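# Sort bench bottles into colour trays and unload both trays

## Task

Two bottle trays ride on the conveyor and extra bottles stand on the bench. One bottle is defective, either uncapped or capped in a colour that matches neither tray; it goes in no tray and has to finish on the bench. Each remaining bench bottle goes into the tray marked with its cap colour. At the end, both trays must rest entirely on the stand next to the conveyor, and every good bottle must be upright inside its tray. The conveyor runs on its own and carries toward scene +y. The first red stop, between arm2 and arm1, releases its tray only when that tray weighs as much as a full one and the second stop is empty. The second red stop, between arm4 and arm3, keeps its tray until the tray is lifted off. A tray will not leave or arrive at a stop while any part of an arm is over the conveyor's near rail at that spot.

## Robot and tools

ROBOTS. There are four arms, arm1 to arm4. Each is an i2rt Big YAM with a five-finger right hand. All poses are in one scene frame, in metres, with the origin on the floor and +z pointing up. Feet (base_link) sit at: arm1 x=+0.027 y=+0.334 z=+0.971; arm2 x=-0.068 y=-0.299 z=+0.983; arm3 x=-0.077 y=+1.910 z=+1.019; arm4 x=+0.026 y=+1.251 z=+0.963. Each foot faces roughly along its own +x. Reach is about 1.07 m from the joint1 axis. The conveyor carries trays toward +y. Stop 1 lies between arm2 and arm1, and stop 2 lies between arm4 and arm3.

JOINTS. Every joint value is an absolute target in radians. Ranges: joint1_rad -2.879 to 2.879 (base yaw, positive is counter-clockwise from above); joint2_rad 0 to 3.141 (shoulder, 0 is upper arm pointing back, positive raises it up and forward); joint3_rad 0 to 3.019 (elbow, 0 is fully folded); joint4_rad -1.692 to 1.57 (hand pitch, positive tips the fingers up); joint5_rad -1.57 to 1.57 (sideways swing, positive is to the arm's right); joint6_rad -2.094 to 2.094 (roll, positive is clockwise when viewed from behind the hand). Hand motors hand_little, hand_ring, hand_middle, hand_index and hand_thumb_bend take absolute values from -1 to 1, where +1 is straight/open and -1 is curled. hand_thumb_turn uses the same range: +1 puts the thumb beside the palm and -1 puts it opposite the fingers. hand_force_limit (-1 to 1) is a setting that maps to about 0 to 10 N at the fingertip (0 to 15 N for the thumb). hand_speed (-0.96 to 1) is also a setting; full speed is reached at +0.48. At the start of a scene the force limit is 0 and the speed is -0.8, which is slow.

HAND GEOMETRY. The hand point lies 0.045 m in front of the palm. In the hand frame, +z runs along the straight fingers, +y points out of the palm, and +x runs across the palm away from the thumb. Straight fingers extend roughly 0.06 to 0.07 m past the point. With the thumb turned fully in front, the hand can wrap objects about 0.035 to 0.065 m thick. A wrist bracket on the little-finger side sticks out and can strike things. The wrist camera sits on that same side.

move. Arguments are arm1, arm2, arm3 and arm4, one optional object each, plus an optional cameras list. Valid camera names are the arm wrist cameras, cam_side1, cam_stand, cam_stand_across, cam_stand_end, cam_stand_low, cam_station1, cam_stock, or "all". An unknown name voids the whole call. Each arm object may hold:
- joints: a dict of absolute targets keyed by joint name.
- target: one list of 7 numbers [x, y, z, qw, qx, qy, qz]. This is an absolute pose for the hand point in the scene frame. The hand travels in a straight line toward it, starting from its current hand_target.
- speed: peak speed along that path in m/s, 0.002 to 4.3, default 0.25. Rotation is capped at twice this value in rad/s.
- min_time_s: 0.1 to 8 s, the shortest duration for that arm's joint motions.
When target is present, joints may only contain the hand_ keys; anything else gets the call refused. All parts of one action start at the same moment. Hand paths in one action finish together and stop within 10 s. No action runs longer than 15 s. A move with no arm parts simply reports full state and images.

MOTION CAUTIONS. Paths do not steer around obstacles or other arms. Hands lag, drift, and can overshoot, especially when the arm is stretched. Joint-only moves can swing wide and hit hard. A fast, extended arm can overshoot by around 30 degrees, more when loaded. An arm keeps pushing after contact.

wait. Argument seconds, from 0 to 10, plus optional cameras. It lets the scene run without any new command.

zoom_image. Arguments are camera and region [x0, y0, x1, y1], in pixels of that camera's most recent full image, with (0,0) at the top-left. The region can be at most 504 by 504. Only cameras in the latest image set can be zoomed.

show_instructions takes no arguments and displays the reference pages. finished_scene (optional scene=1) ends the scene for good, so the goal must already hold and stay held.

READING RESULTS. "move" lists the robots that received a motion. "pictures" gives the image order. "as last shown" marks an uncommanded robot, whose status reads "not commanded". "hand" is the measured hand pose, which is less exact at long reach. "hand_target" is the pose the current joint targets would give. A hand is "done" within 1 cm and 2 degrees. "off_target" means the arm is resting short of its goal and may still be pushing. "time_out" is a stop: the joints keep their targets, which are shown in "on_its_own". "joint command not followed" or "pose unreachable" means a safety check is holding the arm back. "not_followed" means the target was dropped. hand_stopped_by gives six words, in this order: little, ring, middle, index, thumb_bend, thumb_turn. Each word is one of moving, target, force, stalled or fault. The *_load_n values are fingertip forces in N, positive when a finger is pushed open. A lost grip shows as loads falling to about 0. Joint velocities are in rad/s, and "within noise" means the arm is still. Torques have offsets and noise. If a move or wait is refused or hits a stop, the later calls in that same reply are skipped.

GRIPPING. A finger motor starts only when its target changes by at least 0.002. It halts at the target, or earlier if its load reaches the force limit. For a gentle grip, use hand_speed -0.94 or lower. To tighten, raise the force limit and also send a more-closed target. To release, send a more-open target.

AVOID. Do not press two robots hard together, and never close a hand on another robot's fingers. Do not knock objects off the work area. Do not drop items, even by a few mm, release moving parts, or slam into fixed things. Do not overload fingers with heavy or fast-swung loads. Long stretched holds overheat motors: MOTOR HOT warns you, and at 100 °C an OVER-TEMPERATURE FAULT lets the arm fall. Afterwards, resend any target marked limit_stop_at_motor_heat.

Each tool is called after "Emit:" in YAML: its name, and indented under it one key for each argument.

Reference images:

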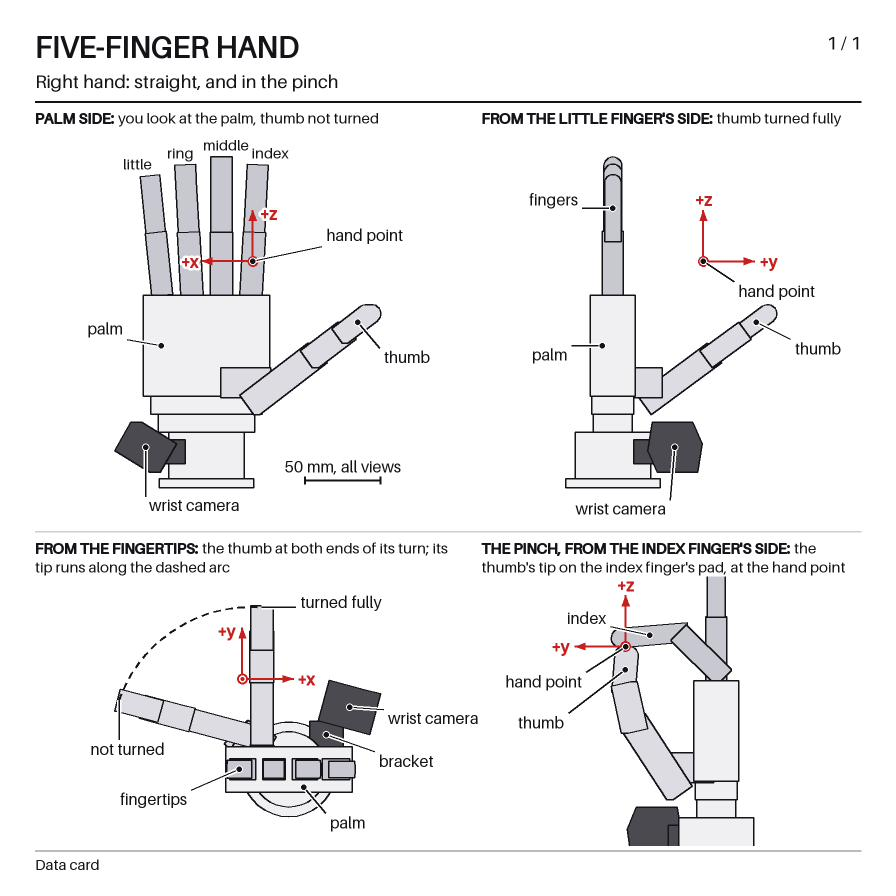

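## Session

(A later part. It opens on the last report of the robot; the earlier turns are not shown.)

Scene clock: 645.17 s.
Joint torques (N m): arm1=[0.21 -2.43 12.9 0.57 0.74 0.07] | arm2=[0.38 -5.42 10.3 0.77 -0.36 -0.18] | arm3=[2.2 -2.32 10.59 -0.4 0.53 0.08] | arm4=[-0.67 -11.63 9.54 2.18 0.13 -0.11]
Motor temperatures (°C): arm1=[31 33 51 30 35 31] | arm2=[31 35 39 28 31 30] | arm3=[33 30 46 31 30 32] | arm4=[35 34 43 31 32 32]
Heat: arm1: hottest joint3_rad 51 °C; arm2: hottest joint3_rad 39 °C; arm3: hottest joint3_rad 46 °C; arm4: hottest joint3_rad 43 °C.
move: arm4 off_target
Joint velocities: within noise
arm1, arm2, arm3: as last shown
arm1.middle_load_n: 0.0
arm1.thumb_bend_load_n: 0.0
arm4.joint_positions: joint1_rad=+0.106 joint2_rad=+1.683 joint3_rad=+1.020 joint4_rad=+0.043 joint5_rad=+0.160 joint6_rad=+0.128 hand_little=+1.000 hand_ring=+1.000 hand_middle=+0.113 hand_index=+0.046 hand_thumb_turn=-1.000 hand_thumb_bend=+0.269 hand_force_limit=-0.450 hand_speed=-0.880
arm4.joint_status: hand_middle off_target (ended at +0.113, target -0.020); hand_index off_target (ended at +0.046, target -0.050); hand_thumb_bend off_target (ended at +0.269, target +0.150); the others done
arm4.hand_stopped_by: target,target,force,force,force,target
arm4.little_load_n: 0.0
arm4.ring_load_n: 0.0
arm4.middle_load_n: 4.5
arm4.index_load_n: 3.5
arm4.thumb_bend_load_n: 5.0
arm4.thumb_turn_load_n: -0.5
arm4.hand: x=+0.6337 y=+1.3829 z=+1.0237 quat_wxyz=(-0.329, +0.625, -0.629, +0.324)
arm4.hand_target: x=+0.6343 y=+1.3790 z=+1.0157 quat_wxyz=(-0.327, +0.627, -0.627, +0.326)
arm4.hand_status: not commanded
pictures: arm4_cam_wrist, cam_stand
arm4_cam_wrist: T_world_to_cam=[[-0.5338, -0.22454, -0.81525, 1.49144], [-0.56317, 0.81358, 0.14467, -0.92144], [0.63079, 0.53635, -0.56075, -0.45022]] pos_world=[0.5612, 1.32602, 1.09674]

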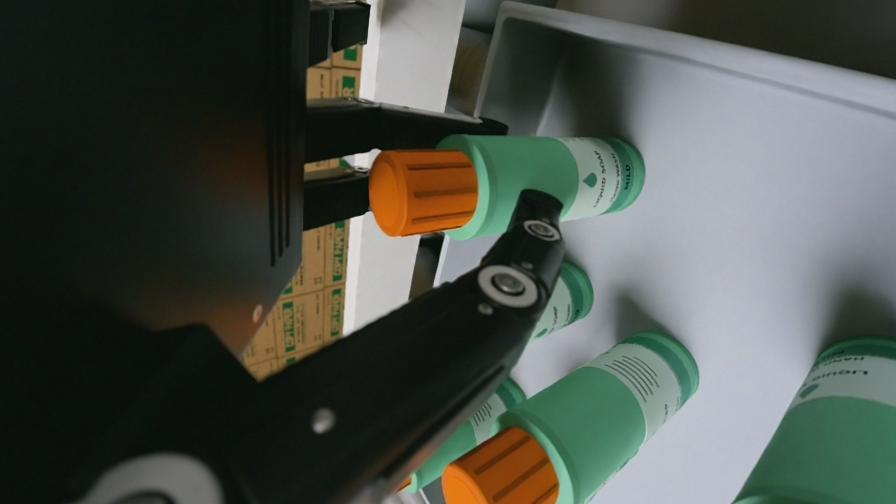

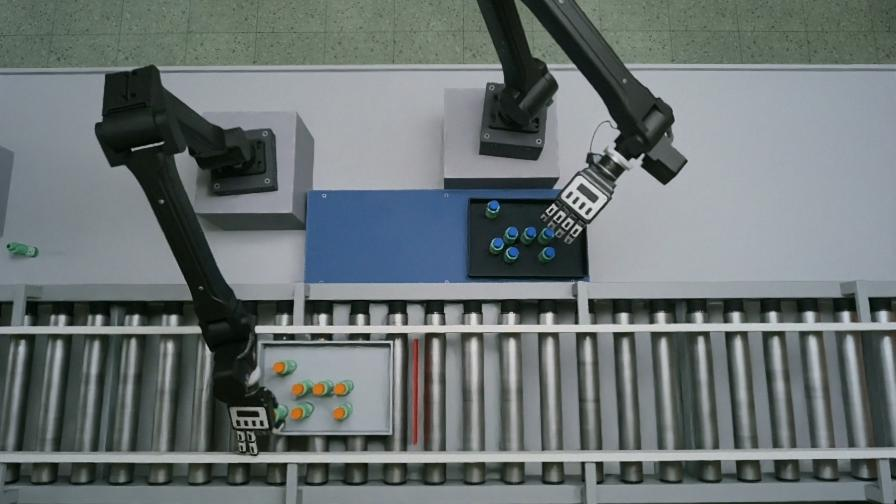

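Emit:
move:
  arm4: {"target": [0.650, 1.379, 1.052, 0.3265, -0.6272, 0.6272, -0.3265], "speed": 0.05}

Emit:
move:
  arm4: {"target": [0.668, 1.397, 1.054, 0.3265, -0.6272, 0.6272, -0.3265], "speed": 0.05}
  cameras: ["cam_stand", "arm4_cam_wrist", "cam_stand_across"]

Emit:
zoom_image:
  camera: "cam_stand_across"
  region: [460, 0, 700, 130]

Emit:
zoom_image:
  camera: "cam_stand"
  region: [200, 340, 380, 460]

Scene clock: 647.07 s.
Joint torques (N m): arm1=[0.26 -2.43 12.89 0.57 0.74 0.07] | arm2=[0.38 -5.36 10.29 0.76 -0.35 -0.19] | arm3=[2.26 -2.32 10.56 -0.42 0.53 0.08] | arm4=[-1.03 -14.04 14.58 0.98 0.05 -0.12]
Motor temperatures (°C): arm1=[31 33 51 30 35 31] | arm2=[31 35 39 28 31 30] | arm3=[33 30 46 31 30 32] | arm4=[35 34 43 31 32 32]
Heat: arm1: hottest joint3_rad 51 °C; arm2: hottest joint3_rad 39 °C; arm3: hottest joint3_rad 46 °C; arm4: hottest joint3_rad 43 °C.
move: arm4 off_target
Joint velocities: within noise
arm1, arm2, arm3: as last shown
arm2.thumb_bend_load_n: 0.5
arm4.joint_positions: joint1_rad=+0.105 joint2_rad=+1.681 joint3_rad=+1.046 joint4_rad=-0.031 joint5_rad=+0.158 joint6_rad=+0.126 hand_little=+1.000 hand_ring=+1.000 hand_middle=+0.113 hand_index=+0.046 hand_thumb_turn=-1.000 hand_thumb_bend=+0.269 hand_force_limit=-0.450 hand_speed=-0.880
arm4.joint_status: not commanded
arm4.hand_stopped_by: target,target,force,force,force,target
arm4.little_load_n: 0.0
arm4.ring_load_n: -0.5
arm4.middle_load_n: 4.5
arm4.index_load_n: 3.5
arm4.thumb_bend_load_n: 5.0
arm4.thumb_turn_load_n: -0.5
arm4.hand: x=+0.6302 y=+1.3816 z=+1.0241 quat_wxyz=(-0.312, +0.634, -0.634, +0.313)
arm4.hand_target: x=+0.6488 y=+1.3786 z=+1.0525 quat_wxyz=(-0.327, +0.627, -0.627, +0.327)
arm4.hand_status: off_target (0.034 m and 2.5 deg from the pose sent, 0.033 m and 0.4 deg at the start)
pictures: none

Scene clock: 648.20 s.
Joint torques (N m): arm1=[0.26 -2.43 12.89 0.57 0.74 0.08] | arm2=[0.32 -5.48 10.25 0.8 -0.35 -0.17] | arm3=[2.2 -2.26 10.58 -0.42 0.53 0.08] | arm4=[0.5 -12.86 15.35 1.13 0.35 0.05]
Motor temperatures (°C): arm1=[31 33 51 30 35 31] | arm2=[31 35 39 28 31 30] | arm3=[33 30 46 31 30 32] | arm4=[35 34 43 31 32 32]
Heat: arm1: hottest joint3_rad 51 °C; arm2: hottest joint3_rad 39 °C; arm3: hottest joint3_rad 46 °C; arm4: hottest joint3_rad 43 °C.
move: arm4 off_target
Joint velocities: within noise
arm1, arm2, arm3: as last shown
arm2.thumb_bend_load_n: 0.0
arm4.joint_positions: joint1_rad=+0.110 joint2_rad=+1.706 joint3_rad=+1.108 joint4_rad=-0.060 joint5_rad=+0.172 joint6_rad=+0.126 hand_little=+1.000 hand_ring=+1.000 hand_middle=+0.113 hand_index=+0.046 hand_thumb_turn=-1.000 hand_thumb_bend=+0.269 hand_force_limit=-0.450 hand_speed=-0.880
arm4.joint_status: not commanded
arm4.hand_stopped_by: target,target,force,force,force,target
arm4.little_load_n: 0.0
arm4.ring_load_n: -0.5
arm4.middle_load_n: 2.0
arm4.index_load_n: 1.5
arm4.thumb_bend_load_n: 3.0
arm4.thumb_turn_load_n: 0.0
arm4.hand: x=+0.6487 y=+1.3860 z=+1.0343 quat_wxyz=(-0.312, +0.632, -0.633, +0.319)
arm4.hand_target: x=+0.6666 y=+1.3967 z=+1.0544 quat_wxyz=(-0.327, +0.627, -0.627, +0.327)
arm4.hand_status: off_target (0.030 m and 2.1 deg from the pose sent, 0.051 m and 2.6 deg at the start)
pictures: arm4_cam_wrist, cam_stand, cam_stand_across
arm4_cam_wrist: T_world_to_cam=[[-0.56345, -0.23492, -0.79205, 1.5184], [-0.55407, 0.8186, 0.15135, -0.93683], [0.61281, 0.52412, -0.5914, -0.39505]] pos_world=[0.57856, 1.33066, 1.1108]

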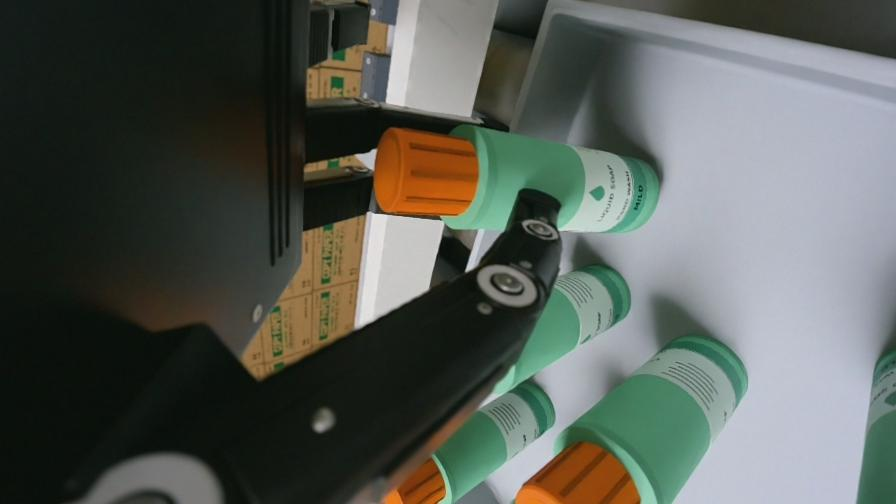

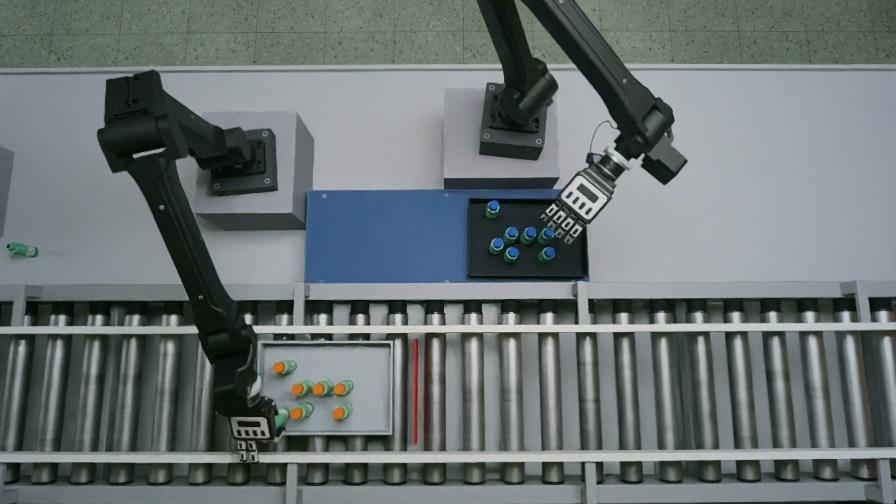

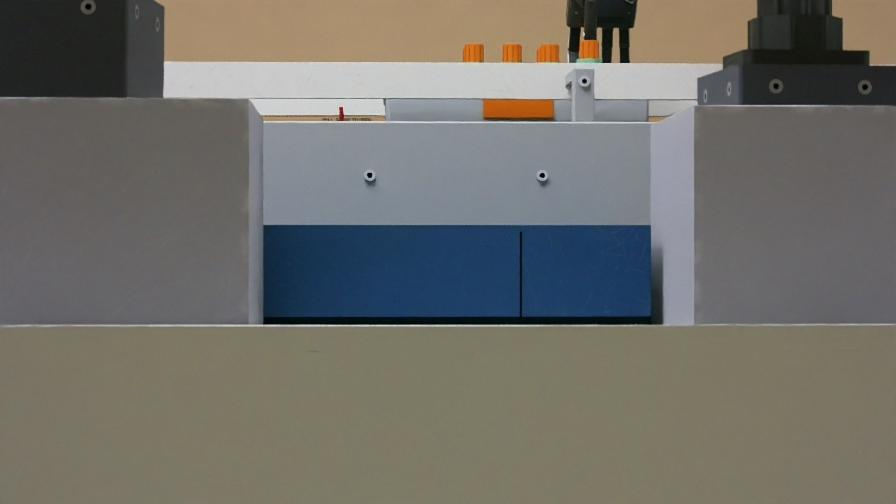

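Scaled by 2.100 from the camera's image (finer frame: 1280x720).

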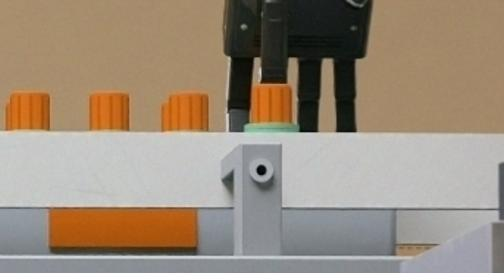

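Scaled by 2.800 from the camera's image (finer frame: 1280x720).

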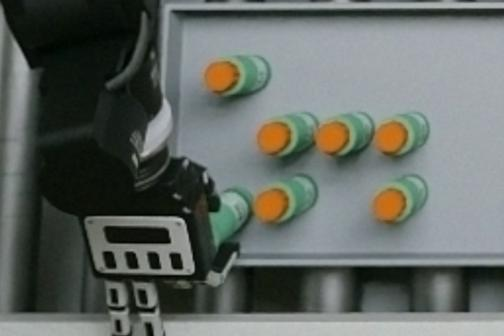

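Emit:
move:
  arm4: {"target": [0.664, 1.4085, 1.050, 0.3265, -0.6272, 0.6272, -0.3265], "speed": 0.05}

Emit:
move:
  arm4: {"target": [0.653, 1.405, 1.032, 0.3535, -0.6124, 0.6124, -0.3535], "speed": 0.05}
  cameras: ["cam_stand", "arm4_cam_wrist"]

Emit:
zoom_image:
  camera: "cam_stand"
  region: [200, 340, 380, 460]

Scene clock: 649.40 s.
Joint torques (N m): arm1=[0.26 -2.43 12.89 0.57 0.74 0.07] | arm2=[0.38 -5.42 10.22 0.8 -0.35 -0.18] | arm3=[2.2 -2.37 10.58 -0.42 0.53 0.08] | arm4=[0.38 -12.75 14.67 1.39 0.37 0.15]
Motor temperatures (°C): arm1=[31 33 51 30 35 31] | arm2=[31 35 39 28 31 30] | arm3=[33 30 46 31 30 32] | arm4=[35 34 44 31 32 32]
Heat: arm1: hottest joint3_rad 51 °C; arm2: hottest joint3_rad 39 °C; arm3: hottest joint3_rad 46 °C; arm4: hottest joint3_rad 44 °C.
move: arm4 off_target
Joint velocities: within noise
arm1.joint_positions: joint1_rad=+1.254 joint2_rad=+0.889 joint3_rad=+0.695 joint4_rad=-1.039 joint5_rad=+0.923 joint6_rad=+1.112 hand_little=+1.000 hand_ring=+1.000 hand_middle=+1.000 hand_index=+1.000 hand_thumb_turn=-1.000 hand_thumb_bend=+1.000 hand_force_limit=+0.000 hand_speed=-0.850
arm1.joint_status: not commanded
arm1.hand_stopped_by: target,target,target,target,target,target
arm1.little_load_n: 0.0
arm1.ring_load_n: 0.0
arm1.middle_load_n: 0.0
arm1.index_load_n: 0.0
arm1.thumb_bend_load_n: 0.0
arm1.thumb_turn_load_n: 0.0
arm1.hand: x=+0.2176 y=+0.5859 z=+1.1316 quat_wxyz=(-0.313, +0.635, -0.623, +0.333)
arm1.hand_target: x=+0.2198 y=+0.5994 z=+1.1500 quat_wxyz=(-0.327, +0.627, -0.627, +0.326)
arm1.hand_status: not commanded
arm2.joint_positions: joint1_rad=-0.688 joint2_rad=+0.903 joint3_rad=+0.532 joint4_rad=-0.432 joint5_rad=-0.661 joint6_rad=-0.557 hand_little=+1.000 hand_ring=+1.000 hand_middle=+0.500 hand_index=+0.500 hand_thumb_turn=-1.000 hand_thumb_bend=+0.900 hand_force_limit=+0.000 hand_speed=+0.300
arm2.joint_status: not commanded
arm2.hand_stopped_by: target,target,target,target,target,target
arm2.little_load_n: 0.0
arm2.ring_load_n: 0.0
arm2.middle_load_n: 0.0
arm2.index_load_n: 0.0
arm2.thumb_bend_load_n: 0.0
arm2.thumb_turn_load_n: 0.0
arm2.hand: x=+0.2239 y=-0.4516 z=+1.1021 quat_wxyz=(-0.328, +0.626, -0.627, +0.328)
arm2.hand_target: x=+0.2201 y=-0.4499 z=+1.0999 quat_wxyz=(-0.326, +0.627, -0.627, +0.326)
arm2.hand_status: not commanded
arm3: as last shown
arm3.middle_load_n: -0.5
arm4.joint_positions: joint1_rad=+0.135 joint2_rad=+1.707 joint3_rad=+1.108 joint4_rad=-0.060 joint5_rad=+0.190 joint6_rad=+0.130 hand_little=+1.000 hand_ring=+1.000 hand_middle=+0.113 hand_index=+0.046 hand_thumb_turn=-1.000 hand_thumb_bend=+0.269 hand_force_limit=-0.450 hand_speed=-0.880
arm4.joint_status: not commanded
arm4.hand_stopped_by: target,target,force,force,force,target
arm4.little_load_n: 0.0
arm4.ring_load_n: 0.0
arm4.middle_load_n: 2.0
arm4.index_load_n: 1.5
arm4.thumb_bend_load_n: 2.5
arm4.thumb_turn_load_n: 0.0
arm4.hand: x=+0.6460 y=+1.3983 z=+1.0334 quat_wxyz=(-0.311, +0.636, -0.629, +0.321)
arm4.hand_target: x=+0.6629 y=+1.4082 z=+1.0504 quat_wxyz=(-0.327, +0.627, -0.627, +0.326)
arm4.hand_status: off_target (0.027 m and 2.2 deg from the pose sent, 0.031 m and 2.1 deg at the start)
pictures: none

Scene clock: 650.87 s.
Joint torques (N m): arm1=[0.26 -2.37 12.9 0.57 0.74 0.07] | arm2=[0.32 -5.42 10.25 0.8 -0.35 -0.18] | arm3=[2.26 -2.32 10.59 -0.42 0.53 0.08] | arm4=[0.56 -12.81 9.96 2.37 0.37 -0.01]
Motor temperatures (°C): arm1=[31 33 51 30 35 31] | arm2=[31 35 39 28 31 30] | arm3=[33 30 47 31 30 32] | arm4=[35 34 44 31 32 32]
Heat: arm1: hottest joint3_rad 51 °C; arm2: hottest joint3_rad 39 °C; arm3: hottest joint3_rad 47 °C; arm4: hottest joint3_rad 44 °C.
move: arm4 done
Joint velocities: within noise
arm1, arm2, arm3: as last shown
arm3.middle_load_n: 0.0
arm4.joint_positions: joint1_rad=+0.138 joint2_rad=+1.707 joint3_rad=+1.037 joint4_rad=+0.116 joint5_rad=+0.206 joint6_rad=+0.130 hand_little=+1.000 hand_ring=+1.000 hand_middle=+0.113 hand_index=+0.046 hand_thumb_turn=-1.000 hand_thumb_bend=+0.269 hand_force_limit=-0.450 hand_speed=-0.880
arm4.joint_status: not commanded
arm4.hand_stopped_by: target,target,force,force,force,target
arm4.little_load_n: -0.5
arm4.ring_load_n: 0.0
arm4.middle_load_n: 2.0
arm4.index_load_n: 1.5
arm4.thumb_bend_load_n: 3.0
arm4.thumb_turn_load_n: -0.5
arm4.hand: x=+0.6511 y=+1.3978 z=+1.0314 quat_wxyz=(-0.346, +0.613, -0.618, +0.350)
arm4.hand_target: x=+0.6528 y=+1.4050 z=+1.0320 quat_wxyz=(-0.353, +0.612, -0.612, +0.353)
arm4.hand_status: done (0.008 m and 1.1 deg from the pose sent, 0.010 m and 7.0 deg at the start)
pictures: arm4_cam_wrist, cam_stand
arm4_cam_wrist: T_world_to_cam=[[-0.47805, -0.22791, -0.84825, 1.51282], [-0.56495, 0.81925, 0.09827, -0.88377], [0.67254, 0.52619, -0.5204, -0.51945]] pos_world=[0.57327, 1.34215, 1.09977]

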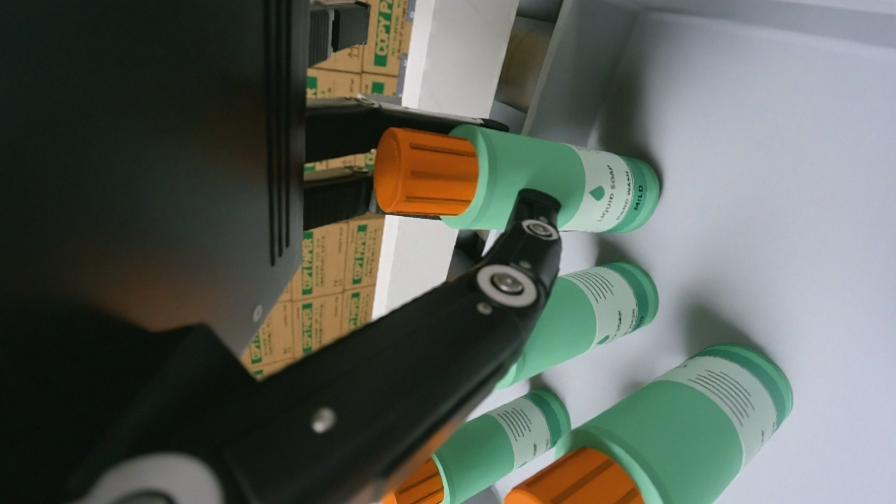

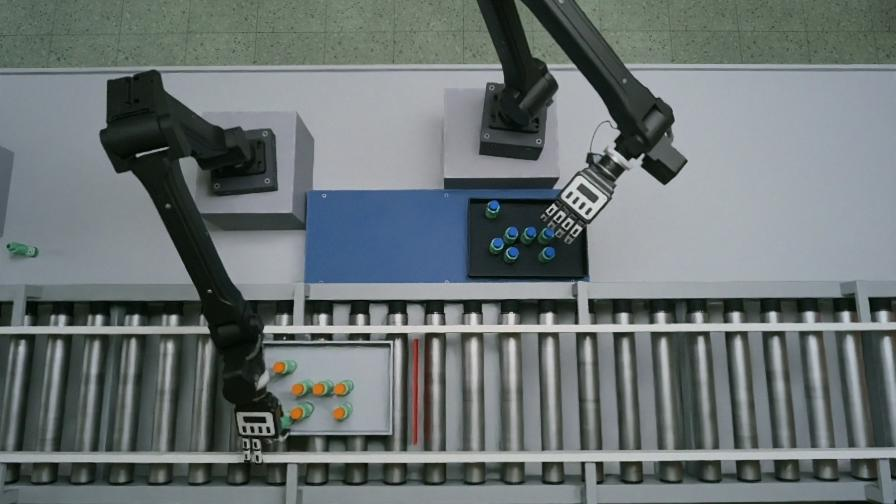

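Scaled by 2.800 from the camera's image (finer frame: 1280x720).

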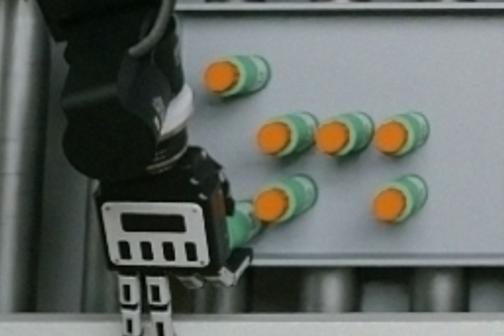

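Emit:
move:
  arm4: {"target": [0.651, 1.404, 1.022, 0.3791, -0.5969, 0.5969, -0.3791], "speed": 0.03}

Emit:
move:
  arm4: {"target": [0.649, 1.404, 1.016, 0.3887, -0.5907, 0.5907, -0.3887], "speed": 0.03}
  cameras: ["cam_stand", "arm4_cam_wrist", "cam_stand_across"]

Emit:
zoom_image:
  camera: "cam_stand"
  region: [200, 340, 380, 460]

Scene clock: 653.13 s.
Joint torques (N m): arm1=[0.26 -2.37 12.9 0.57 0.74 0.07] | arm2=[0.38 -5.36 10.29 0.77 -0.35 -0.18] | arm3=[2.2 -2.26 10.59 -0.4 0.53 0.08] | arm4=[0.56 -11.99 9.31 2.44 0.36 -0.11]
Motor temperatures (°C): arm1=[31 33 51 30 35 31] | arm2=[31 35 39 28 31 30] | arm3=[33 30 47 31 30 32] | arm4=[35 34 43 31 32 32]
Heat: arm1: hottest joint3_rad 51 °C; arm2: hottest joint3_rad 39 °C; arm3: hottest joint3_rad 47 °C; arm4: hottest joint3_rad 43 °C.
move: arm4 done
Joint velocities: within noise
arm1, arm2, arm3: as last shown
arm3.index_load_n: -0.5
arm4.joint_positions: joint1_rad=+0.143 joint2_rad=+1.718 joint3_rad=+0.965 joint4_rad=+0.291 joint5_rad=+0.221 joint6_rad=+0.123 hand_little=+1.000 hand_ring=+1.000 hand_middle=+0.113 hand_index=+0.046 hand_thumb_turn=-1.000 hand_thumb_bend=+0.269 hand_force_limit=-0.450 hand_speed=-0.880
arm4.joint_status: not commanded
arm4.hand_stopped_by: target,target,force,force,force,target
arm4.little_load_n: -0.5
arm4.ring_load_n: -0.5
arm4.middle_load_n: 2.0
arm4.index_load_n: 1.5
arm4.thumb_bend_load_n: 2.5
arm4.thumb_turn_load_n: -0.5
arm4.hand: x=+0.6511 y=+1.3978 z=+1.0259 quat_wxyz=(-0.376, +0.593, -0.604, +0.376)
arm4.hand_target: x=+0.6509 y=+1.4041 z=+1.0221 quat_wxyz=(-0.379, +0.597, -0.597, +0.379)
arm4.hand_status: done (0.007 m and 1.1 deg from the pose sent, 0.011 m and 5.9 deg at the start)
pictures: none

Scene clock: 654.20 s.
Joint torques (N m): arm1=[0.26 -2.43 12.9 0.57 0.74 0.07] | arm2=[0.32 -5.25 10.26 0.8 -0.35 -0.18] | arm3=[2.2 -2.32 10.59 -0.42 0.53 0.08] | arm4=[0.5 -11.46 8.81 2.35 0.34 -0.1]
Motor temperatures (°C): arm1=[31 33 51 30 35 31] | arm2=[31 35 39 28 31 30] | arm3=[33 29 47 31 30 32] | arm4=[35 34 43 31 32 32]
Heat: arm1: hottest joint3_rad 51 °C; arm2: hottest joint3_rad 39 °C; arm3: hottest joint3_rad 47 °C; arm4: hottest joint3_rad 43 °C.
move: arm4 off_target
Joint velocities: within noise
arm1, arm2, arm3: as last shown
arm1.middle_load_n: -0.5
arm3.index_load_n: 0.0
arm4.joint_positions: joint1_rad=+0.146 joint2_rad=+1.725 joint3_rad=+0.937 joint4_rad=+0.370 joint5_rad=+0.228 joint6_rad=+0.117 hand_little=+1.000 hand_ring=+1.000 hand_middle=+0.113 hand_index=+0.046 hand_thumb_turn=-1.000 hand_thumb_bend=+0.269 hand_force_limit=-0.450 hand_speed=-0.880
arm4.joint_status: not commanded
arm4.hand_stopped_by: target,target,force,force,force,target
arm4.little_load_n: 0.0
arm4.ring_load_n: 0.0
arm4.middle_load_n: 2.0
arm4.index_load_n: 2.0
arm4.thumb_bend_load_n: 2.0
arm4.thumb_turn_load_n: -0.5
arm4.hand: x=+0.6513 y=+1.3984 z=+1.0247 quat_wxyz=(-0.390, +0.585, -0.597, +0.388)
arm4.hand_target: x=+0.6488 y=+1.4039 z=+1.0161 quat_wxyz=(-0.389, +0.591, -0.591, +0.389)
arm4.hand_status: off_target (0.011 m and 1.0 deg from the pose sent, 0.012 m and 2.6 deg at the start)
pictures: arm4_cam_wrist, cam_stand, cam_stand_across
arm4_cam_wrist: T_world_to_cam=[[-0.36018, -0.21665, -0.90738, 1.47546], [-0.57034, 0.82084, 0.03041, -0.81272], [0.73822, 0.52847, -0.41922, -0.67301]] pos_world=[0.56473, 1.34244, 1.08138]

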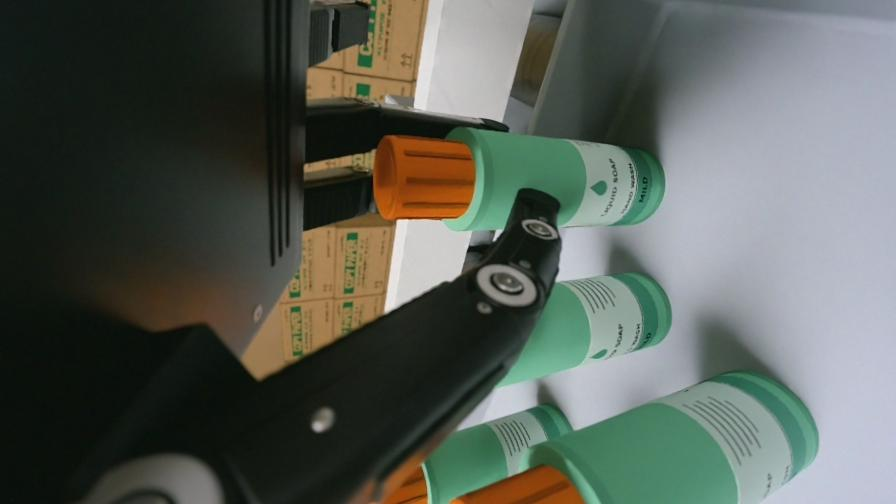

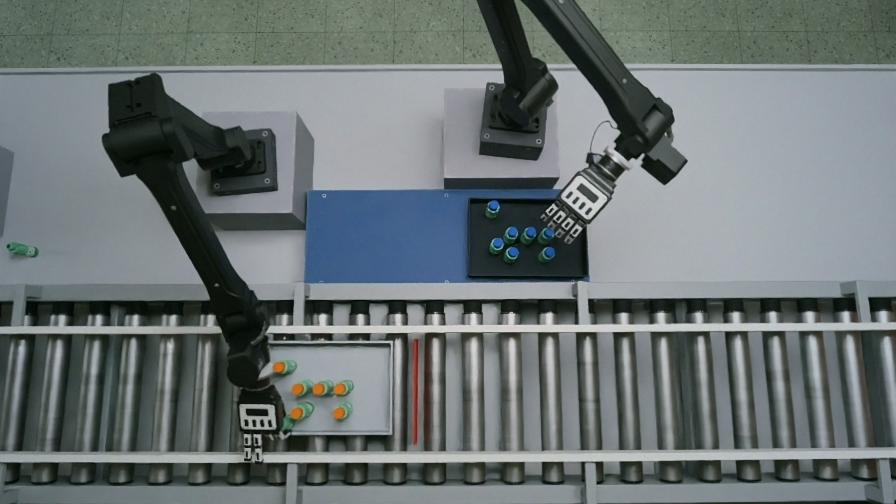

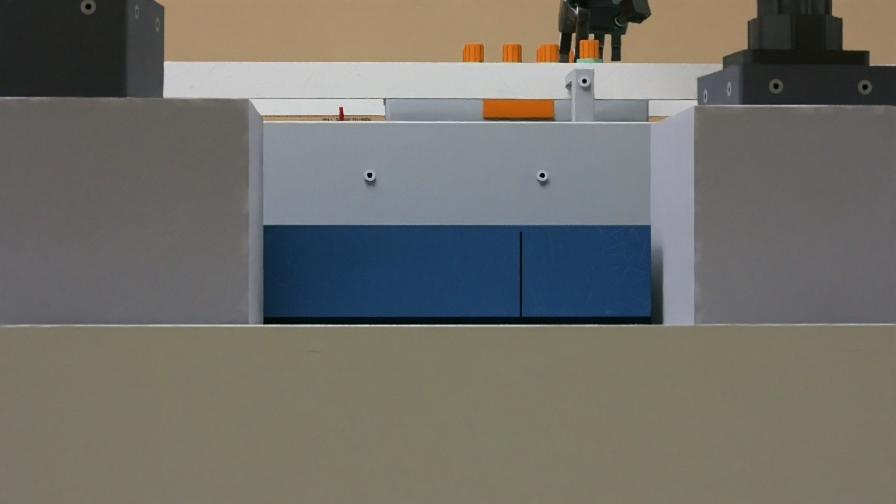

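Scaled by 2.800 from the camera's image (finer frame: 1280x720).

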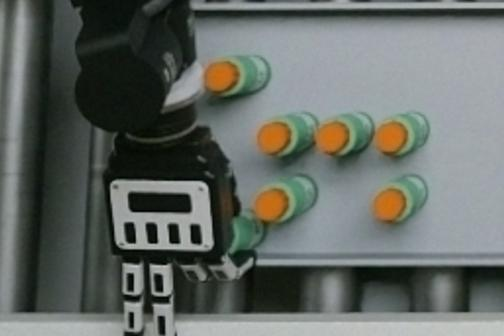

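Emit:
move:
  arm4: {"target": [0.650, 1.404, 1.020, 0.3887, -0.5907, 0.5907, -0.3887], "speed": 0.03, "joints": {"hand_index": 0.095, "hand_middle": 0.16, "hand_thumb_bend": 0.31, "hand_speed": -0.92}}
  cameras: ["arm4_cam_wrist", "cam_stand_across"]

Emit:
move:
  arm4: {"joints": {"hand_index": 0.16, "hand_middle": 0.24, "hand_thumb_bend": 0.4, "hand_speed": -0.9}}

Emit:
move:
  arm4: {"joints": {"hand_index": 0.5, "hand_middle": 0.5, "hand_thumb_bend": 0.62, "hand_speed": -0.7}}
  cameras: ["arm4_cam_wrist", "cam_stand_across"]

Scene clock: 655.37 s.
Joint torques (N m): arm1=[0.26 -2.43 12.89 0.55 0.74 0.08] | arm2=[0.44 -5.3 10.28 0.77 -0.36 -0.18] | arm3=[2.26 -2.32 10.58 -0.42 0.53 0.08] | arm4=[0.44 -11.99 9.35 1.95 0.32 -0.11]
Motor temperatures (°C): arm1=[31 33 51 30 35 31] | arm2=[31 35 39 28 31 30] | arm3=[33 29 47 31 30 32] | arm4=[35 34 43 31 32 32]
Heat: arm1: hottest joint3_rad 51 °C; arm2: hottest joint3_rad 39 °C; arm3: hottest joint3_rad 47 °C; arm4: hottest joint3_rad 43 °C.
move: arm4 done
Joint velocities: within noise
arm1, arm2: as last shown
arm3.joint_positions: joint1_rad=+0.989 joint2_rad=+1.088 joint3_rad=+0.639 joint4_rad=-1.172 joint5_rad=+1.154 joint6_rad=+1.644 hand_little=+0.300 hand_ring=+0.300 hand_middle=+0.300 hand_index=+0.300 hand_thumb_turn=-1.000 hand_thumb_bend=+0.300 hand_force_limit=+0.500 hand_speed=-0.880
arm3.joint_status: not commanded
arm3.hand_stopped_by: target,target,target,target,target,target
arm3.little_load_n: 0.0
arm3.ring_load_n: -0.5
arm3.middle_load_n: 0.0
arm3.index_load_n: -0.5
arm3.thumb_bend_load_n: 0.0
arm3.thumb_turn_load_n: 0.0
arm3.hand: x=+0.2197 y=+2.0210 z=+1.1409 quat_wxyz=(-0.227, +0.342, -0.770, +0.489)
arm3.hand_target: x=+0.2254 y=+2.0329 z=+1.1522 quat_wxyz=(-0.241, +0.335, -0.774, +0.480)
arm3.hand_status: not commanded
arm4.joint_positions: joint1_rad=+0.146 joint2_rad=+1.725 joint3_rad=+0.937 joint4_rad=+0.370 joint5_rad=+0.228 joint6_rad=+0.117 hand_little=+1.000 hand_ring=+1.000 hand_middle=+0.160 hand_index=+0.096 hand_thumb_turn=-1.000 hand_thumb_bend=+0.310 hand_force_limit=-0.450 hand_speed=-0.920
arm4.joint_status: all done
arm4.hand_stopped_by: target,target,target,target,target,target
arm4.little_load_n: 0.0
arm4.ring_load_n: 0.0
arm4.middle_load_n: 0.0
arm4.index_load_n: 0.0
arm4.thumb_bend_load_n: 0.0
arm4.thumb_turn_load_n: 0.0
arm4.hand: x=+0.6513 y=+1.3984 z=+1.0247 quat_wxyz=(-0.390, +0.585, -0.596, +0.388)
arm4.hand_target: x=+0.6499 y=+1.4039 z=+1.0200 quat_wxyz=(-0.389, +0.591, -0.591, +0.389)
arm4.hand_status: done (0.007 m and 1.0 deg from the pose sent, 0.007 m and 1.0 deg at the start)
arm4_cam_wrist: T_world_to_cam=[[-0.36011, -0.21704, -0.90731, 1.47588], [-0.57047, 0.82077, 0.03008, -0.81219], [0.73816, 0.52843, -0.41938, -0.67273]] pos_world=[0.56473, 1.34244, 1.08138]

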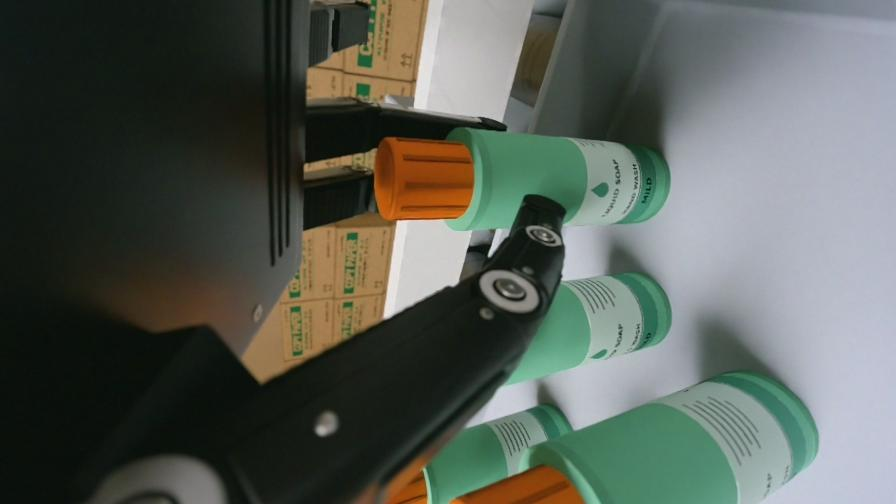

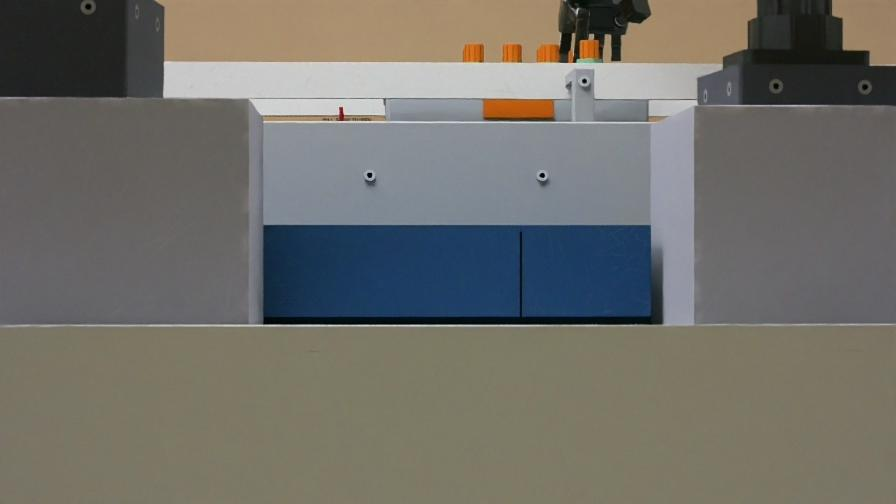

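Scene clock: 656.47 s.
Joint torques (N m): arm1=[0.21 -2.37 12.89 0.57 0.74 0.07] | arm2=[0.32 -5.42 10.26 0.75 -0.35 -0.17] | arm3=[2.14 -2.32 10.58 -0.42 0.53 0.08] | arm4=[0.5 -11.93 9.33 1.95 0.32 -0.11]
Motor temperatures (°C): arm1=[31 33 52 30 35 31] | arm2=[31 35 39 28 31 30] | arm3=[33 29 47 31 30 32] | arm4=[35 34 43 31 32 32]
Heat: arm1: hottest joint3_rad 52 °C; arm2: hottest joint3_rad 39 °C; arm3: hottest joint3_rad 47 °C; arm4: hottest joint3_rad 43 °C.
move: arm4 done
Joint velocities: within noise
arm1, arm2, arm3: as last shown
arm1.middle_load_n: 0.0
arm3.ring_load_n: 0.0
arm3.middle_load_n: -0.5
arm3.index_load_n: 0.0
arm4.joint_positions: joint1_rad=+0.146 joint2_rad=+1.725 joint3_rad=+0.937 joint4_rad=+0.370 joint5_rad=+0.228 joint6_rad=+0.117 hand_little=+1.000 hand_ring=+1.000 hand_middle=+0.240 hand_index=+0.160 hand_thumb_turn=-1.000 hand_thumb_bend=+0.400 hand_force_limit=-0.450 hand_speed=-0.900
arm4.joint_status: all done
arm4.hand_stopped_by: target,target,target,target,target,target
arm4.little_load_n: 0.0
arm4.ring_load_n: 0.0
arm4.middle_load_n: 0.0
arm4.index_load_n: 0.0
arm4.thumb_bend_load_n: 0.0
arm4.thumb_turn_load_n: 0.0
arm4.hand: x=+0.6513 y=+1.3984 z=+1.0247 quat_wxyz=(-0.390, +0.585, -0.596, +0.388)
arm4.hand_target: x=+0.6499 y=+1.4039 z=+1.0200 quat_wxyz=(-0.389, +0.591, -0.591, +0.389)
arm4.hand_status: not commanded
pictures: none

Scene clock: 657.47 s.
Joint torques (N m): arm1=[0.21 -2.37 12.9 0.57 0.74 0.07] | arm2=[0.32 -5.25 10.28 0.81 -0.34 -0.17] | arm3=[2.2 -2.32 10.58 -0.42 0.53 0.08] | arm4=[0.44 -11.99 9.33 1.95 0.32 -0.11]
Motor temperatures (°C): arm1=[31 33 52 30 35 31] | arm2=[31 35 39 28 31 30] | arm3=[33 29 47 31 30 32] | arm4=[35 34 43 31 32 32]
Heat: arm1: hottest joint3_rad 52 °C; arm2: hottest joint3_rad 39 °C; arm3: hottest joint3_rad 47 °C; arm4: hottest joint3_rad 43 °C.
move: arm4 done
Joint velocities: within noise
arm1, arm2, arm3: as last shown
arm3.middle_load_n: 0.0
arm4.joint_positions: joint1_rad=+0.146 joint2_rad=+1.725 joint3_rad=+0.937 joint4_rad=+0.370 joint5_rad=+0.228 joint6_rad=+0.117 hand_little=+1.000 hand_ring=+1.000 hand_middle=+0.500 hand_index=+0.500 hand_thumb_turn=-1.000 hand_thumb_bend=+0.620 hand_force_limit=-0.450 hand_speed=-0.700
arm4.joint_status: all done
arm4.hand_stopped_by: target,target,target,target,target,target
arm4.little_load_n: 0.0
arm4.ring_load_n: 0.0
arm4.middle_load_n: -0.5
arm4.index_load_n: -0.5
arm4.thumb_bend_load_n: 0.0
arm4.thumb_turn_load_n: 0.0
arm4.hand: x=+0.6513 y=+1.3984 z=+1.0247 quat_wxyz=(-0.390, +0.585, -0.596, +0.388)
arm4.hand_target: x=+0.6499 y=+1.4039 z=+1.0200 quat_wxyz=(-0.389, +0.591, -0.591, +0.389)
arm4.hand_status: not commanded
arm4_cam_wrist: T_world_to_cam=[[-0.36011, -0.21704, -0.90731, 1.47588], [-0.57047, 0.82077, 0.03008, -0.81219], [0.73816, 0.52843, -0.41938, -0.67273]] pos_world=[0.56473, 1.34244, 1.08138]

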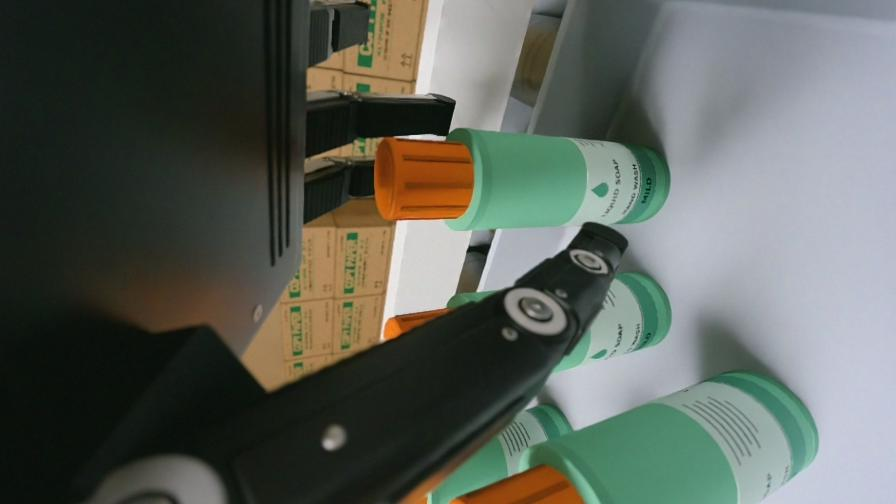

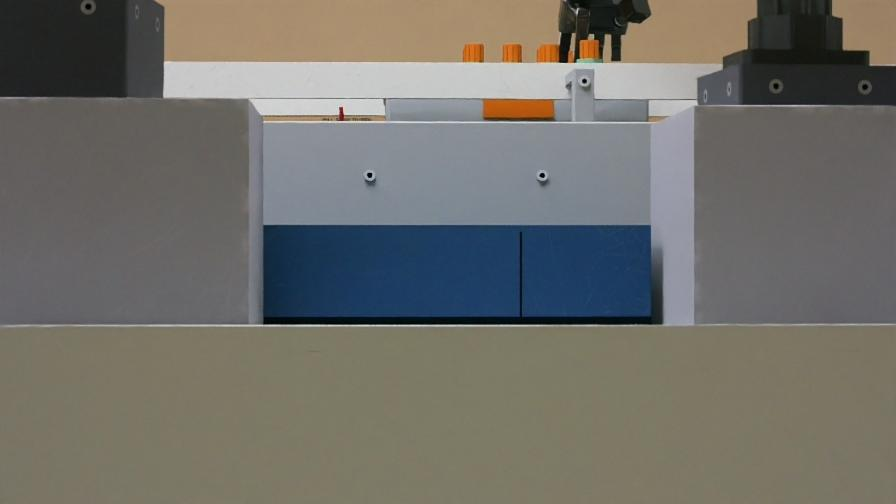

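Released, standing. Rise.

Emit:
move:
  arm4: {"target": [0.664, 1.404, 1.065, 0.3887, -0.5907, 0.5907, -0.3887], "speed": 0.08}

Emit:
move:
  arm4: {"target": [0.650, 1.404, 1.20, 0.3265, -0.6272, 0.6272, -0.3265], "speed": 0.2}

Emit:
move:
  arm4: {"target": [0.560, 1.30, 1.22, 0.3265, -0.6272, 0.6272, -0.3265], "speed": 0.2}
  cameras: ["arm4_cam_wrist", "cam_stand"]

Emit:
zoom_image:
  camera: "cam_stand"
  region: [240, 330, 420, 450]

Scene clock: 658.93 s.
Joint torques (N m): arm1=[0.26 -2.43 12.89 0.57 0.74 0.08] | arm2=[0.32 -5.42 10.28 0.81 -0.34 -0.17] | arm3=[2.14 -2.37 10.59 -0.42 0.53 0.08] | arm4=[-0.03 -13.22 13.86 1.16 0.06 -0.12]
Motor temperatures (°C): arm1=[31 33 52 30 35 31] | arm2=[31 35 39 28 31 30] | arm3=[33 29 47 31 30 32] | arm4=[35 34 43 31 32 32]
Heat: arm1: hottest joint3_rad 52 °C; arm2: hottest joint3_rad 39 °C; arm3: hottest joint3_rad 47 °C; arm4: hottest joint3_rad 43 °C.
move: arm4 off_target
Joint velocities: within noise
arm1, arm2, arm3: as last shown
arm2.middle_load_n: -0.5
arm3.little_load_n: -0.5
arm3.thumb_bend_load_n: 0.5
arm4.joint_positions: joint1_rad=+0.146 joint2_rad=+1.682 joint3_rad=+0.968 joint4_rad=+0.259 joint5_rad=+0.228 joint6_rad=+0.115 hand_little=+1.000 hand_ring=+1.000 hand_middle=+0.500 hand_index=+0.500 hand_thumb_turn=-1.000 hand_thumb_bend=+0.620 hand_force_limit=-0.450 hand_speed=-0.700
arm4.joint_status: not commanded
arm4.hand_stopped_by: target,target,target,target,target,target
arm4.little_load_n: 0.0
arm4.ring_load_n: 0.0
arm4.middle_load_n: 0.0
arm4.index_load_n: 0.0
arm4.thumb_bend_load_n: 0.0
arm4.thumb_turn_load_n: 0.0
arm4.hand: x=+0.6488 y=+1.3978 z=+1.0424 quat_wxyz=(-0.376, +0.594, -0.601, +0.380)
arm4.hand_target: x=+0.6630 y=+1.4038 z=+1.0654 quat_wxyz=(-0.389, +0.590, -0.591, +0.389)
arm4.hand_status: off_target (0.028 m and 2.1 deg from the pose sent, 0.043 m and 1.0 deg at the start)
pictures: none

Scene clock: 660.37 s.
Joint torques (N m): arm1=[0.21 -2.43 12.89 0.55 0.74 0.08] | arm2=[0.26 -5.48 10.24 0.76 -0.35 -0.18] | arm3=[2.2 -2.32 10.58 -0.42 0.53 0.08] | arm4=[-0.67 -11.99 16.51 1.02 0.07 0.14]
Motor temperatures (°C): arm1=[31 33 52 30 35 31] | arm2=[31 35 39 28 31 30] | arm3=[33 29 47 31 30 32] | arm4=[35 34 44 31 32 32]
Heat: arm1: hottest joint3_rad 52 °C; arm2: hottest joint3_rad 39 °C; arm3: hottest joint3_rad 47 °C; arm4: hottest joint3_rad 44 °C.
move: arm4 off_target
Joint velocities: within noise
arm1.joint_positions: joint1_rad=+1.254 joint2_rad=+0.889 joint3_rad=+0.695 joint4_rad=-1.039 joint5_rad=+0.923 joint6_rad=+1.112 hand_little=+1.000 hand_ring=+1.000 hand_middle=+1.000 hand_index=+1.000 hand_thumb_turn=-1.000 hand_thumb_bend=+1.000 hand_force_limit=+0.000 hand_speed=-0.850
arm1.joint_status: not commanded
arm1.hand_stopped_by: target,target,target,target,target,target
arm1.little_load_n: 0.0
arm1.ring_load_n: 0.0
arm1.middle_load_n: 0.0
arm1.index_load_n: 0.0
arm1.thumb_bend_load_n: 0.0
arm1.thumb_turn_load_n: 0.0
arm1.hand: x=+0.2176 y=+0.5859 z=+1.1316 quat_wxyz=(-0.313, +0.635, -0.623, +0.333)
arm1.hand_target: x=+0.2198 y=+0.5994 z=+1.1500 quat_wxyz=(-0.327, +0.627, -0.627, +0.326)
arm1.hand_status: not commanded
arm2.joint_positions: joint1_rad=-0.688 joint2_rad=+0.903 joint3_rad=+0.532 joint4_rad=-0.432 joint5_rad=-0.661 joint6_rad=-0.557 hand_little=+1.000 hand_ring=+1.000 hand_middle=+0.500 hand_index=+0.500 hand_thumb_turn=-1.000 hand_thumb_bend=+0.900 hand_force_limit=+0.000 hand_speed=+0.300
arm2.joint_status: not commanded
arm2.hand_stopped_by: target,target,target,target,target,target
arm2.little_load_n: 0.0
arm2.ring_load_n: -0.5
arm2.middle_load_n: 0.0
arm2.index_load_n: 0.0
arm2.thumb_bend_load_n: 0.0
arm2.thumb_turn_load_n: 0.0
arm2.hand: x=+0.2239 y=-0.4516 z=+1.1021 quat_wxyz=(-0.328, +0.626, -0.627, +0.328)
arm2.hand_target: x=+0.2201 y=-0.4499 z=+1.0999 quat_wxyz=(-0.326, +0.627, -0.627, +0.326)
arm2.hand_status: not commanded
arm3: as last shown
arm3.little_load_n: 0.0
arm3.thumb_bend_load_n: 0.0
arm4.joint_positions: joint1_rad=+0.146 joint2_rad=+1.533 joint3_rad=+1.303 joint4_rad=-0.427 joint5_rad=+0.195 joint6_rad=+0.128 hand_little=+1.000 hand_ring=+1.000 hand_middle=+0.500 hand_index=+0.500 hand_thumb_turn=-1.000 hand_thumb_bend=+0.620 hand_force_limit=-0.450 hand_speed=-0.700
arm4.joint_status: not commanded
arm4.hand_stopped_by: target,target,target,target,target,target
arm4.little_load_n: 0.0
arm4.ring_load_n: 0.0
arm4.middle_load_n: 0.0
arm4.index_load_n: 0.0
arm4.thumb_bend_load_n: 0.0
arm4.thumb_turn_load_n: 0.0
arm4.hand: x=+0.6365 y=+1.4027 z=+1.1775 quat_wxyz=(-0.313, +0.638, -0.626, +0.322)
arm4.hand_target: x=+0.6490 y=+1.4037 z=+1.1999 quat_wxyz=(-0.327, +0.627, -0.627, +0.327)
arm4.hand_status: off_target (0.026 m and 2.1 deg from the pose sent, 0.158 m and 9.7 deg at the start)
pictures: none

Scene clock: 661.83 s.
Joint torques (N m): arm1=[0.21 -2.43 12.9 0.58 0.73 0.07] | arm2=[0.26 -5.48 10.25 0.77 -0.35 -0.18] | arm3=[2.2 -2.32 10.56 -0.42 0.53 0.08] | arm4=[-0.62 -8.82 11.58 1.06 -0.02 -0.12]
Motor temperatures (°C): arm1=[31 33 52 30 35 31] | arm2=[31 35 39 28 31 30] | arm3=[33 29 47 31 30 32] | arm4=[35 34 44 31 32 32]
Heat: arm1: hottest joint3_rad 52 °C; arm2: hottest joint3_rad 39 °C; arm3: hottest joint3_rad 47 °C; arm4: hottest joint3_rad 44 °C.
move: arm4 done
Joint velocities: within noise
arm1, arm2, arm3: as last shown
arm2.ring_load_n: 0.0
arm3.thumb_turn_load_n: 0.5
arm4.joint_positions: joint1_rad=-0.050 joint2_rad=+1.266 joint3_rad=+1.131 joint4_rad=-0.463 joint5_rad=+0.035 joint6_rad=+0.039 hand_little=+1.000 hand_ring=+1.000 hand_middle=+0.500 hand_index=+0.500 hand_thumb_turn=-1.000 hand_thumb_bend=+0.620 hand_force_limit=-0.450 hand_speed=-0.700
arm4.joint_status: not commanded
arm4.hand_stopped_by: target,target,target,target,target,target
arm4.little_load_n: 0.0
arm4.ring_load_n: 0.0
arm4.middle_load_n: 0.0
arm4.index_load_n: 0.0
arm4.thumb_bend_load_n: 0.0
arm4.thumb_turn_load_n: 0.5
arm4.hand: x=+0.5652 y=+1.3034 z=+1.2242 quat_wxyz=(-0.333, +0.622, -0.627, +0.329)
arm4.hand_target: x=+0.5601 y=+1.3001 z=+1.2199 quat_wxyz=(-0.326, +0.627, -0.627, +0.327)
arm4.hand_status: done (0.008 m and 1.0 deg from the pose sent, 0.135 m and 2.1 deg at the start)
arm4_cam_wrist: T_world_to_cam=[[-0.52242, -0.22254, -0.82314, 1.60117], [-0.56319, 0.81487, 0.13714, -0.91689], [0.64023, 0.53523, -0.55103, -0.26768]] pos_world=[0.49147, 1.24673, 1.29623]

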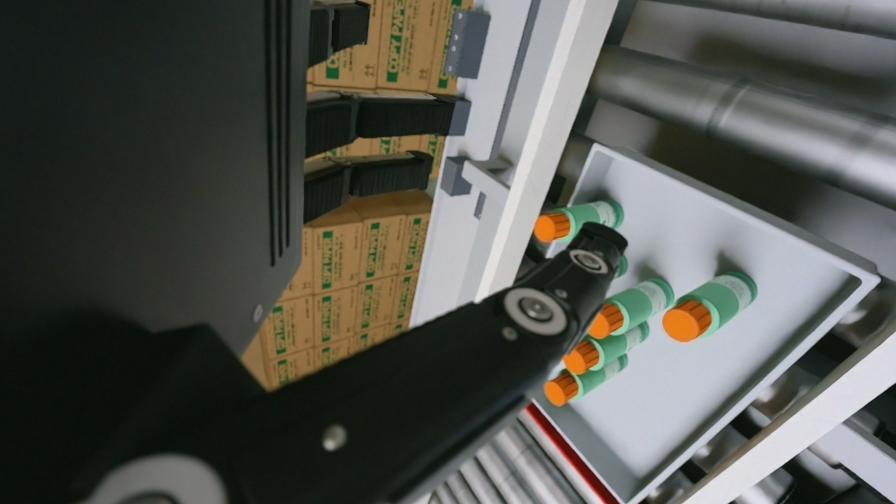

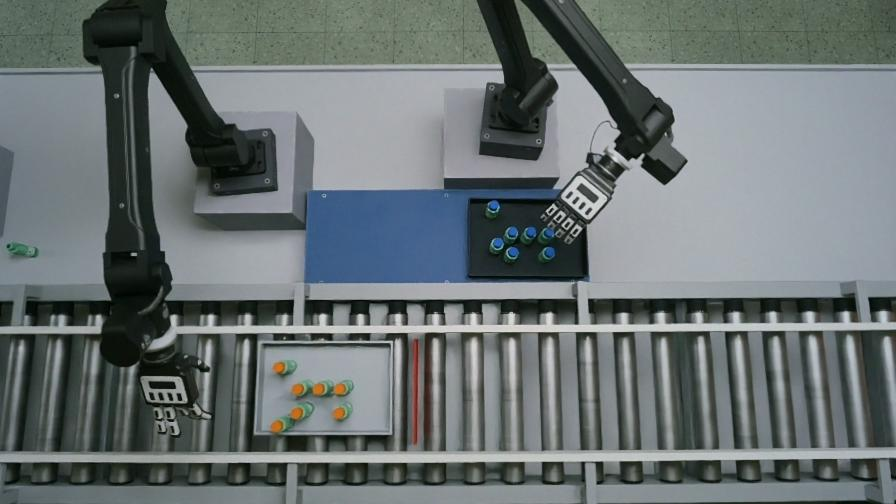

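Scaled by 2.800 from the camera's image (finer frame: 1280x720).

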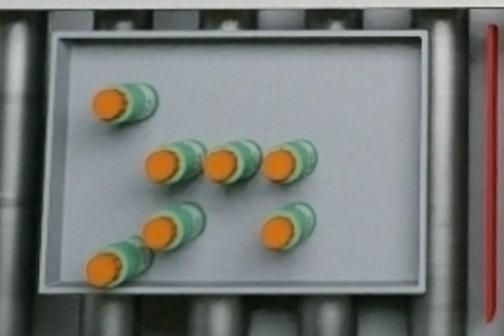

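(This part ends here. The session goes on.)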